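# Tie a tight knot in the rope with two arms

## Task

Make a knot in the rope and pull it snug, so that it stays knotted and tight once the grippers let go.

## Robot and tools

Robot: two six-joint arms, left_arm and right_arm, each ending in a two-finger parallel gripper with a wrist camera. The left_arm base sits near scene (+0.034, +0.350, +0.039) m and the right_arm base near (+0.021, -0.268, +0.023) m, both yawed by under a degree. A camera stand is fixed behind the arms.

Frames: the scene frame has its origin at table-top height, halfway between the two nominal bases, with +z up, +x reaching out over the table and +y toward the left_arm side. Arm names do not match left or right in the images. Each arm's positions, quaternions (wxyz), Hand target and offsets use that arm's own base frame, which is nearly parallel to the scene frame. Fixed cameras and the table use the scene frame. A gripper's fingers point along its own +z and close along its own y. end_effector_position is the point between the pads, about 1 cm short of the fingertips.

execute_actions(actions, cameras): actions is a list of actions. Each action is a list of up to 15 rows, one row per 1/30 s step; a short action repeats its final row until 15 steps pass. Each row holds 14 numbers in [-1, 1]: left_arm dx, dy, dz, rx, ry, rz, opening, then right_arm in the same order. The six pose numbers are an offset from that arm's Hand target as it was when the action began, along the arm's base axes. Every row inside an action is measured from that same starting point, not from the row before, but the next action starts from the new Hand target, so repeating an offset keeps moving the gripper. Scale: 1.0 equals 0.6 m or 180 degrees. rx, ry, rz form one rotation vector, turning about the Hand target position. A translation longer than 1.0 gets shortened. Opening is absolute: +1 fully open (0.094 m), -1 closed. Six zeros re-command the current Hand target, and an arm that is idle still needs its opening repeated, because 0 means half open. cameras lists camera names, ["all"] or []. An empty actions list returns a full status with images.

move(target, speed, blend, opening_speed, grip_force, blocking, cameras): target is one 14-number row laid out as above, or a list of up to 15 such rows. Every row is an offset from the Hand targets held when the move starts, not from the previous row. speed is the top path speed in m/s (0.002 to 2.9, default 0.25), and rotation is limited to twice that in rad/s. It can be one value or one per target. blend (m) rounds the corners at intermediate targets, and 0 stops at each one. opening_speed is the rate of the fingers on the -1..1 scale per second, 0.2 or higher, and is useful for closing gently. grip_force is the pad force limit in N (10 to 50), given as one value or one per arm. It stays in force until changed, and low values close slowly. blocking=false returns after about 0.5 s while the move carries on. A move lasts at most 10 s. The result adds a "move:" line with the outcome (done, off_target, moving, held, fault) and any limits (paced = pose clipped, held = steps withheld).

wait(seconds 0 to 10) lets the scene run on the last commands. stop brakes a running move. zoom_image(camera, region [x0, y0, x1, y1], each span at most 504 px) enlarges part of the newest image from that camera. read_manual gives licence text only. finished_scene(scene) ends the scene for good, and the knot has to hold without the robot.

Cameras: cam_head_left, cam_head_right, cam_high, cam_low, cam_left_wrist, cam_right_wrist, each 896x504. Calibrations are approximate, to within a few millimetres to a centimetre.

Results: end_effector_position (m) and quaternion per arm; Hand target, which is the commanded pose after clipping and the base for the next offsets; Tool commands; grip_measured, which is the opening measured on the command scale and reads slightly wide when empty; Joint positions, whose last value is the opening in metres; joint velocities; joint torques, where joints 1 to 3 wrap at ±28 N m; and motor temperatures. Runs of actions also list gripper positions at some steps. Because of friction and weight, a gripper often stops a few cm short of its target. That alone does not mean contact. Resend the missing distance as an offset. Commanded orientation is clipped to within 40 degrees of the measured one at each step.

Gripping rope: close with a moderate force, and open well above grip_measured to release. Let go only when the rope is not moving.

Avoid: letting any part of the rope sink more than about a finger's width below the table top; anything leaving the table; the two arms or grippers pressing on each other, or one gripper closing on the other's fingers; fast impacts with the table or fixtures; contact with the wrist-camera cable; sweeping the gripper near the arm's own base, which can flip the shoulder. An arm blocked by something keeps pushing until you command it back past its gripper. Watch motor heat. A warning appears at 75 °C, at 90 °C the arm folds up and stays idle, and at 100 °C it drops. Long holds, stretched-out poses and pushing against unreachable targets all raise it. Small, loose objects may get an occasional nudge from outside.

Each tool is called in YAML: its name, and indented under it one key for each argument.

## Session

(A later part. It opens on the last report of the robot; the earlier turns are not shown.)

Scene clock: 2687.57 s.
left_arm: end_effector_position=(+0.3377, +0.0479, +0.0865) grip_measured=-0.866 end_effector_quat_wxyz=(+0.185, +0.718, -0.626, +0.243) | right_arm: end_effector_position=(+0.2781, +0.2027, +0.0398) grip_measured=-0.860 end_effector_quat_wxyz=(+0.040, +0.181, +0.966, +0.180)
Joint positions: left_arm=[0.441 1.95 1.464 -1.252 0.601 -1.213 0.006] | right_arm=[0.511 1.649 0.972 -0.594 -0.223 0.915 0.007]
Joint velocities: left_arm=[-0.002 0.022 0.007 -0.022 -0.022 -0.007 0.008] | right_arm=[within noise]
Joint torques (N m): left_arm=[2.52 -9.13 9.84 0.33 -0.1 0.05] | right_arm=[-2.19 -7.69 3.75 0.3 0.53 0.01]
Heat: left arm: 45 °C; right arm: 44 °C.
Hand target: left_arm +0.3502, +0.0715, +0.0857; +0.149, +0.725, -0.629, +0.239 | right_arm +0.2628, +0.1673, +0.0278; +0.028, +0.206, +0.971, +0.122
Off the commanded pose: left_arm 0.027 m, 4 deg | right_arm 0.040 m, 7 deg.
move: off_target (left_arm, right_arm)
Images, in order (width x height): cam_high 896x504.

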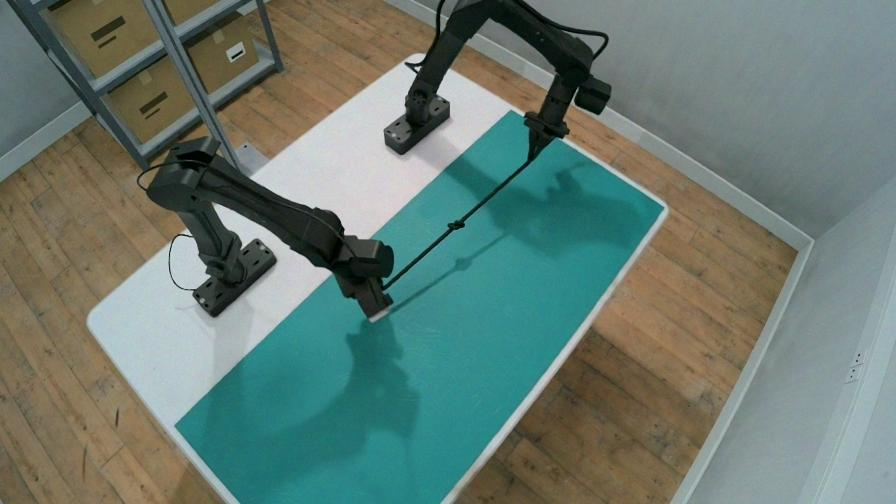

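move:
  target: [-0.017,-0.07,-0.18,0,0,0,-0.87,0.012,0.063,-0.07,0,0,0,-0.87]
  speed: 0.12

move:
  target: [0,0,0,0,0,0,-0.3,0,0,0,0,0,0,-0.3]
  opening_speed: 0.4

move:
  target: [0,0.08,0.15,0,0,0,-0.3,0,-0.03,0.15,0,0,0,-0.3]
  speed: 0.15
  cameras: ["cam_high"]

zoom_image:
  camera: "cam_high"
  region: [360, 140, 560, 310]

Scene clock: 2697.73 s.
left_arm: end_effector_position=(+0.3447, +0.0315, -0.0136) grip_measured=-0.865 end_effector_quat_wxyz=(+0.142, +0.721, -0.631, +0.247) | right_arm: end_effector_position=(+0.2732, +0.2065, -0.0039) grip_measured=-0.860 end_effector_quat_wxyz=(+0.030, +0.206, +0.969, +0.131)
Joint positions: left_arm=[0.377 2.022 1.153 -0.732 0.577 -1.318 0.006] | right_arm=[0.569 1.778 0.955 -0.518 -0.144 1.005 0.007]
Joint torques (N m): left_arm=[-0.25 -9.16 4.37 0.4 0.23 -0.07] | right_arm=[0.58 -5.38 4.81 1.25 0.04 0.07]
Heat: left arm: 45 °C; right arm: 43 °C.
Hand target: left_arm +0.3400, +0.0294, -0.0223; +0.149, +0.725, -0.629, +0.239 | right_arm +0.2700, +0.2050, -0.0142; +0.028, +0.206, +0.970, +0.122
Off the commanded pose: left_arm 0.010 m, 1 deg | right_arm 0.011 m, 1 deg.
move: off_target (right_arm)

Scene clock: 2699.37 s.
left_arm: end_effector_position=(+0.3451, +0.0318, -0.0137) grip_measured=-0.302 end_effector_quat_wxyz=(+0.141, +0.721, -0.631, +0.247) | right_arm: end_effector_position=(+0.2759, +0.2078, -0.0033) grip_measured=-0.303 end_effector_quat_wxyz=(+0.035, +0.206, +0.969, +0.135)
Joint positions: left_arm=[0.377 2.022 1.153 -0.729 0.577 -1.318 0.033] | right_arm=[0.569 1.778 0.955 -0.506 -0.142 1.005 0.033]
Joint torques (N m): left_arm=[-0.27 -9.14 4.37 0.39 0.24 -0.06] | right_arm=[0.57 -5.39 4.82 1.14 0.02 0.09]
Heat: left arm: 45 °C; right arm: 43 °C.
Hand target: left_arm +0.3400, +0.0294, -0.0223; +0.149, +0.725, -0.629, +0.239 | right_arm +0.2701, +0.2051, -0.0142; +0.028, +0.206, +0.970, +0.122
Off the commanded pose: left_arm 0.010 m, 1 deg | right_arm 0.013 m, 2 deg.
move: off_target (right_arm)

Scene clock: 2700.90 s.
left_arm: end_effector_position=(+0.3371, +0.0742, +0.0567) grip_measured=-0.302 end_effector_quat_wxyz=(+0.160, +0.726, -0.625, +0.238) | right_arm: end_effector_position=(+0.2646, +0.1868, +0.0634) grip_measured=-0.303 end_effector_quat_wxyz=(+0.018, +0.207, +0.972, +0.113)
Joint positions: left_arm=[0.497 1.987 1.41 -1.143 0.565 -1.181 0.033] | right_arm=[0.533 1.635 1.097 -0.851 -0.142 0.965 0.033]
Joint torques (N m): left_arm=[0.21 -12.3 8.14 -0.16 0.24 0.04] | right_arm=[-0.59 -7.6 8.44 0.74 -0.08 -0.04]
Heat: left arm: 45 °C; right arm: 43 °C.
Hand target: left_arm +0.3401, +0.0774, +0.0678; +0.149, +0.725, -0.629, +0.239 | right_arm +0.2700, +0.1871, +0.0758; +0.028, +0.206, +0.970, +0.122
Off the commanded pose: left_arm 0.012 m, 1 deg | right_arm 0.014 m, 2 deg.
move: off_target (left_arm, right_arm)
Images, in order (width x height): cam_high 896x504.

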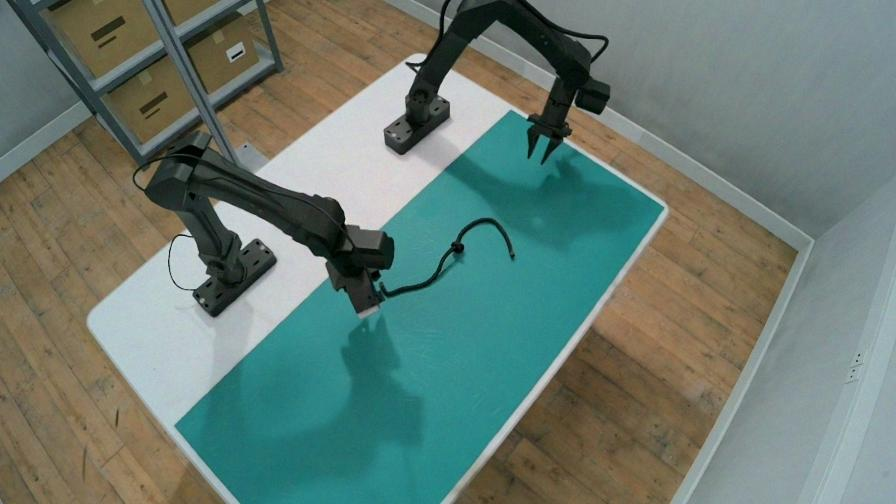

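Scaled by 2.520.

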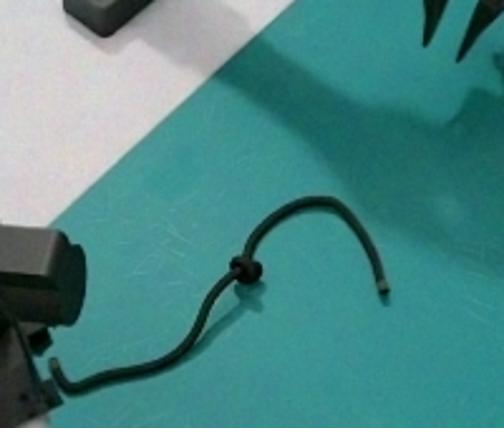

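finished_scene:
  scene: 1

The scene is finished: the task was done.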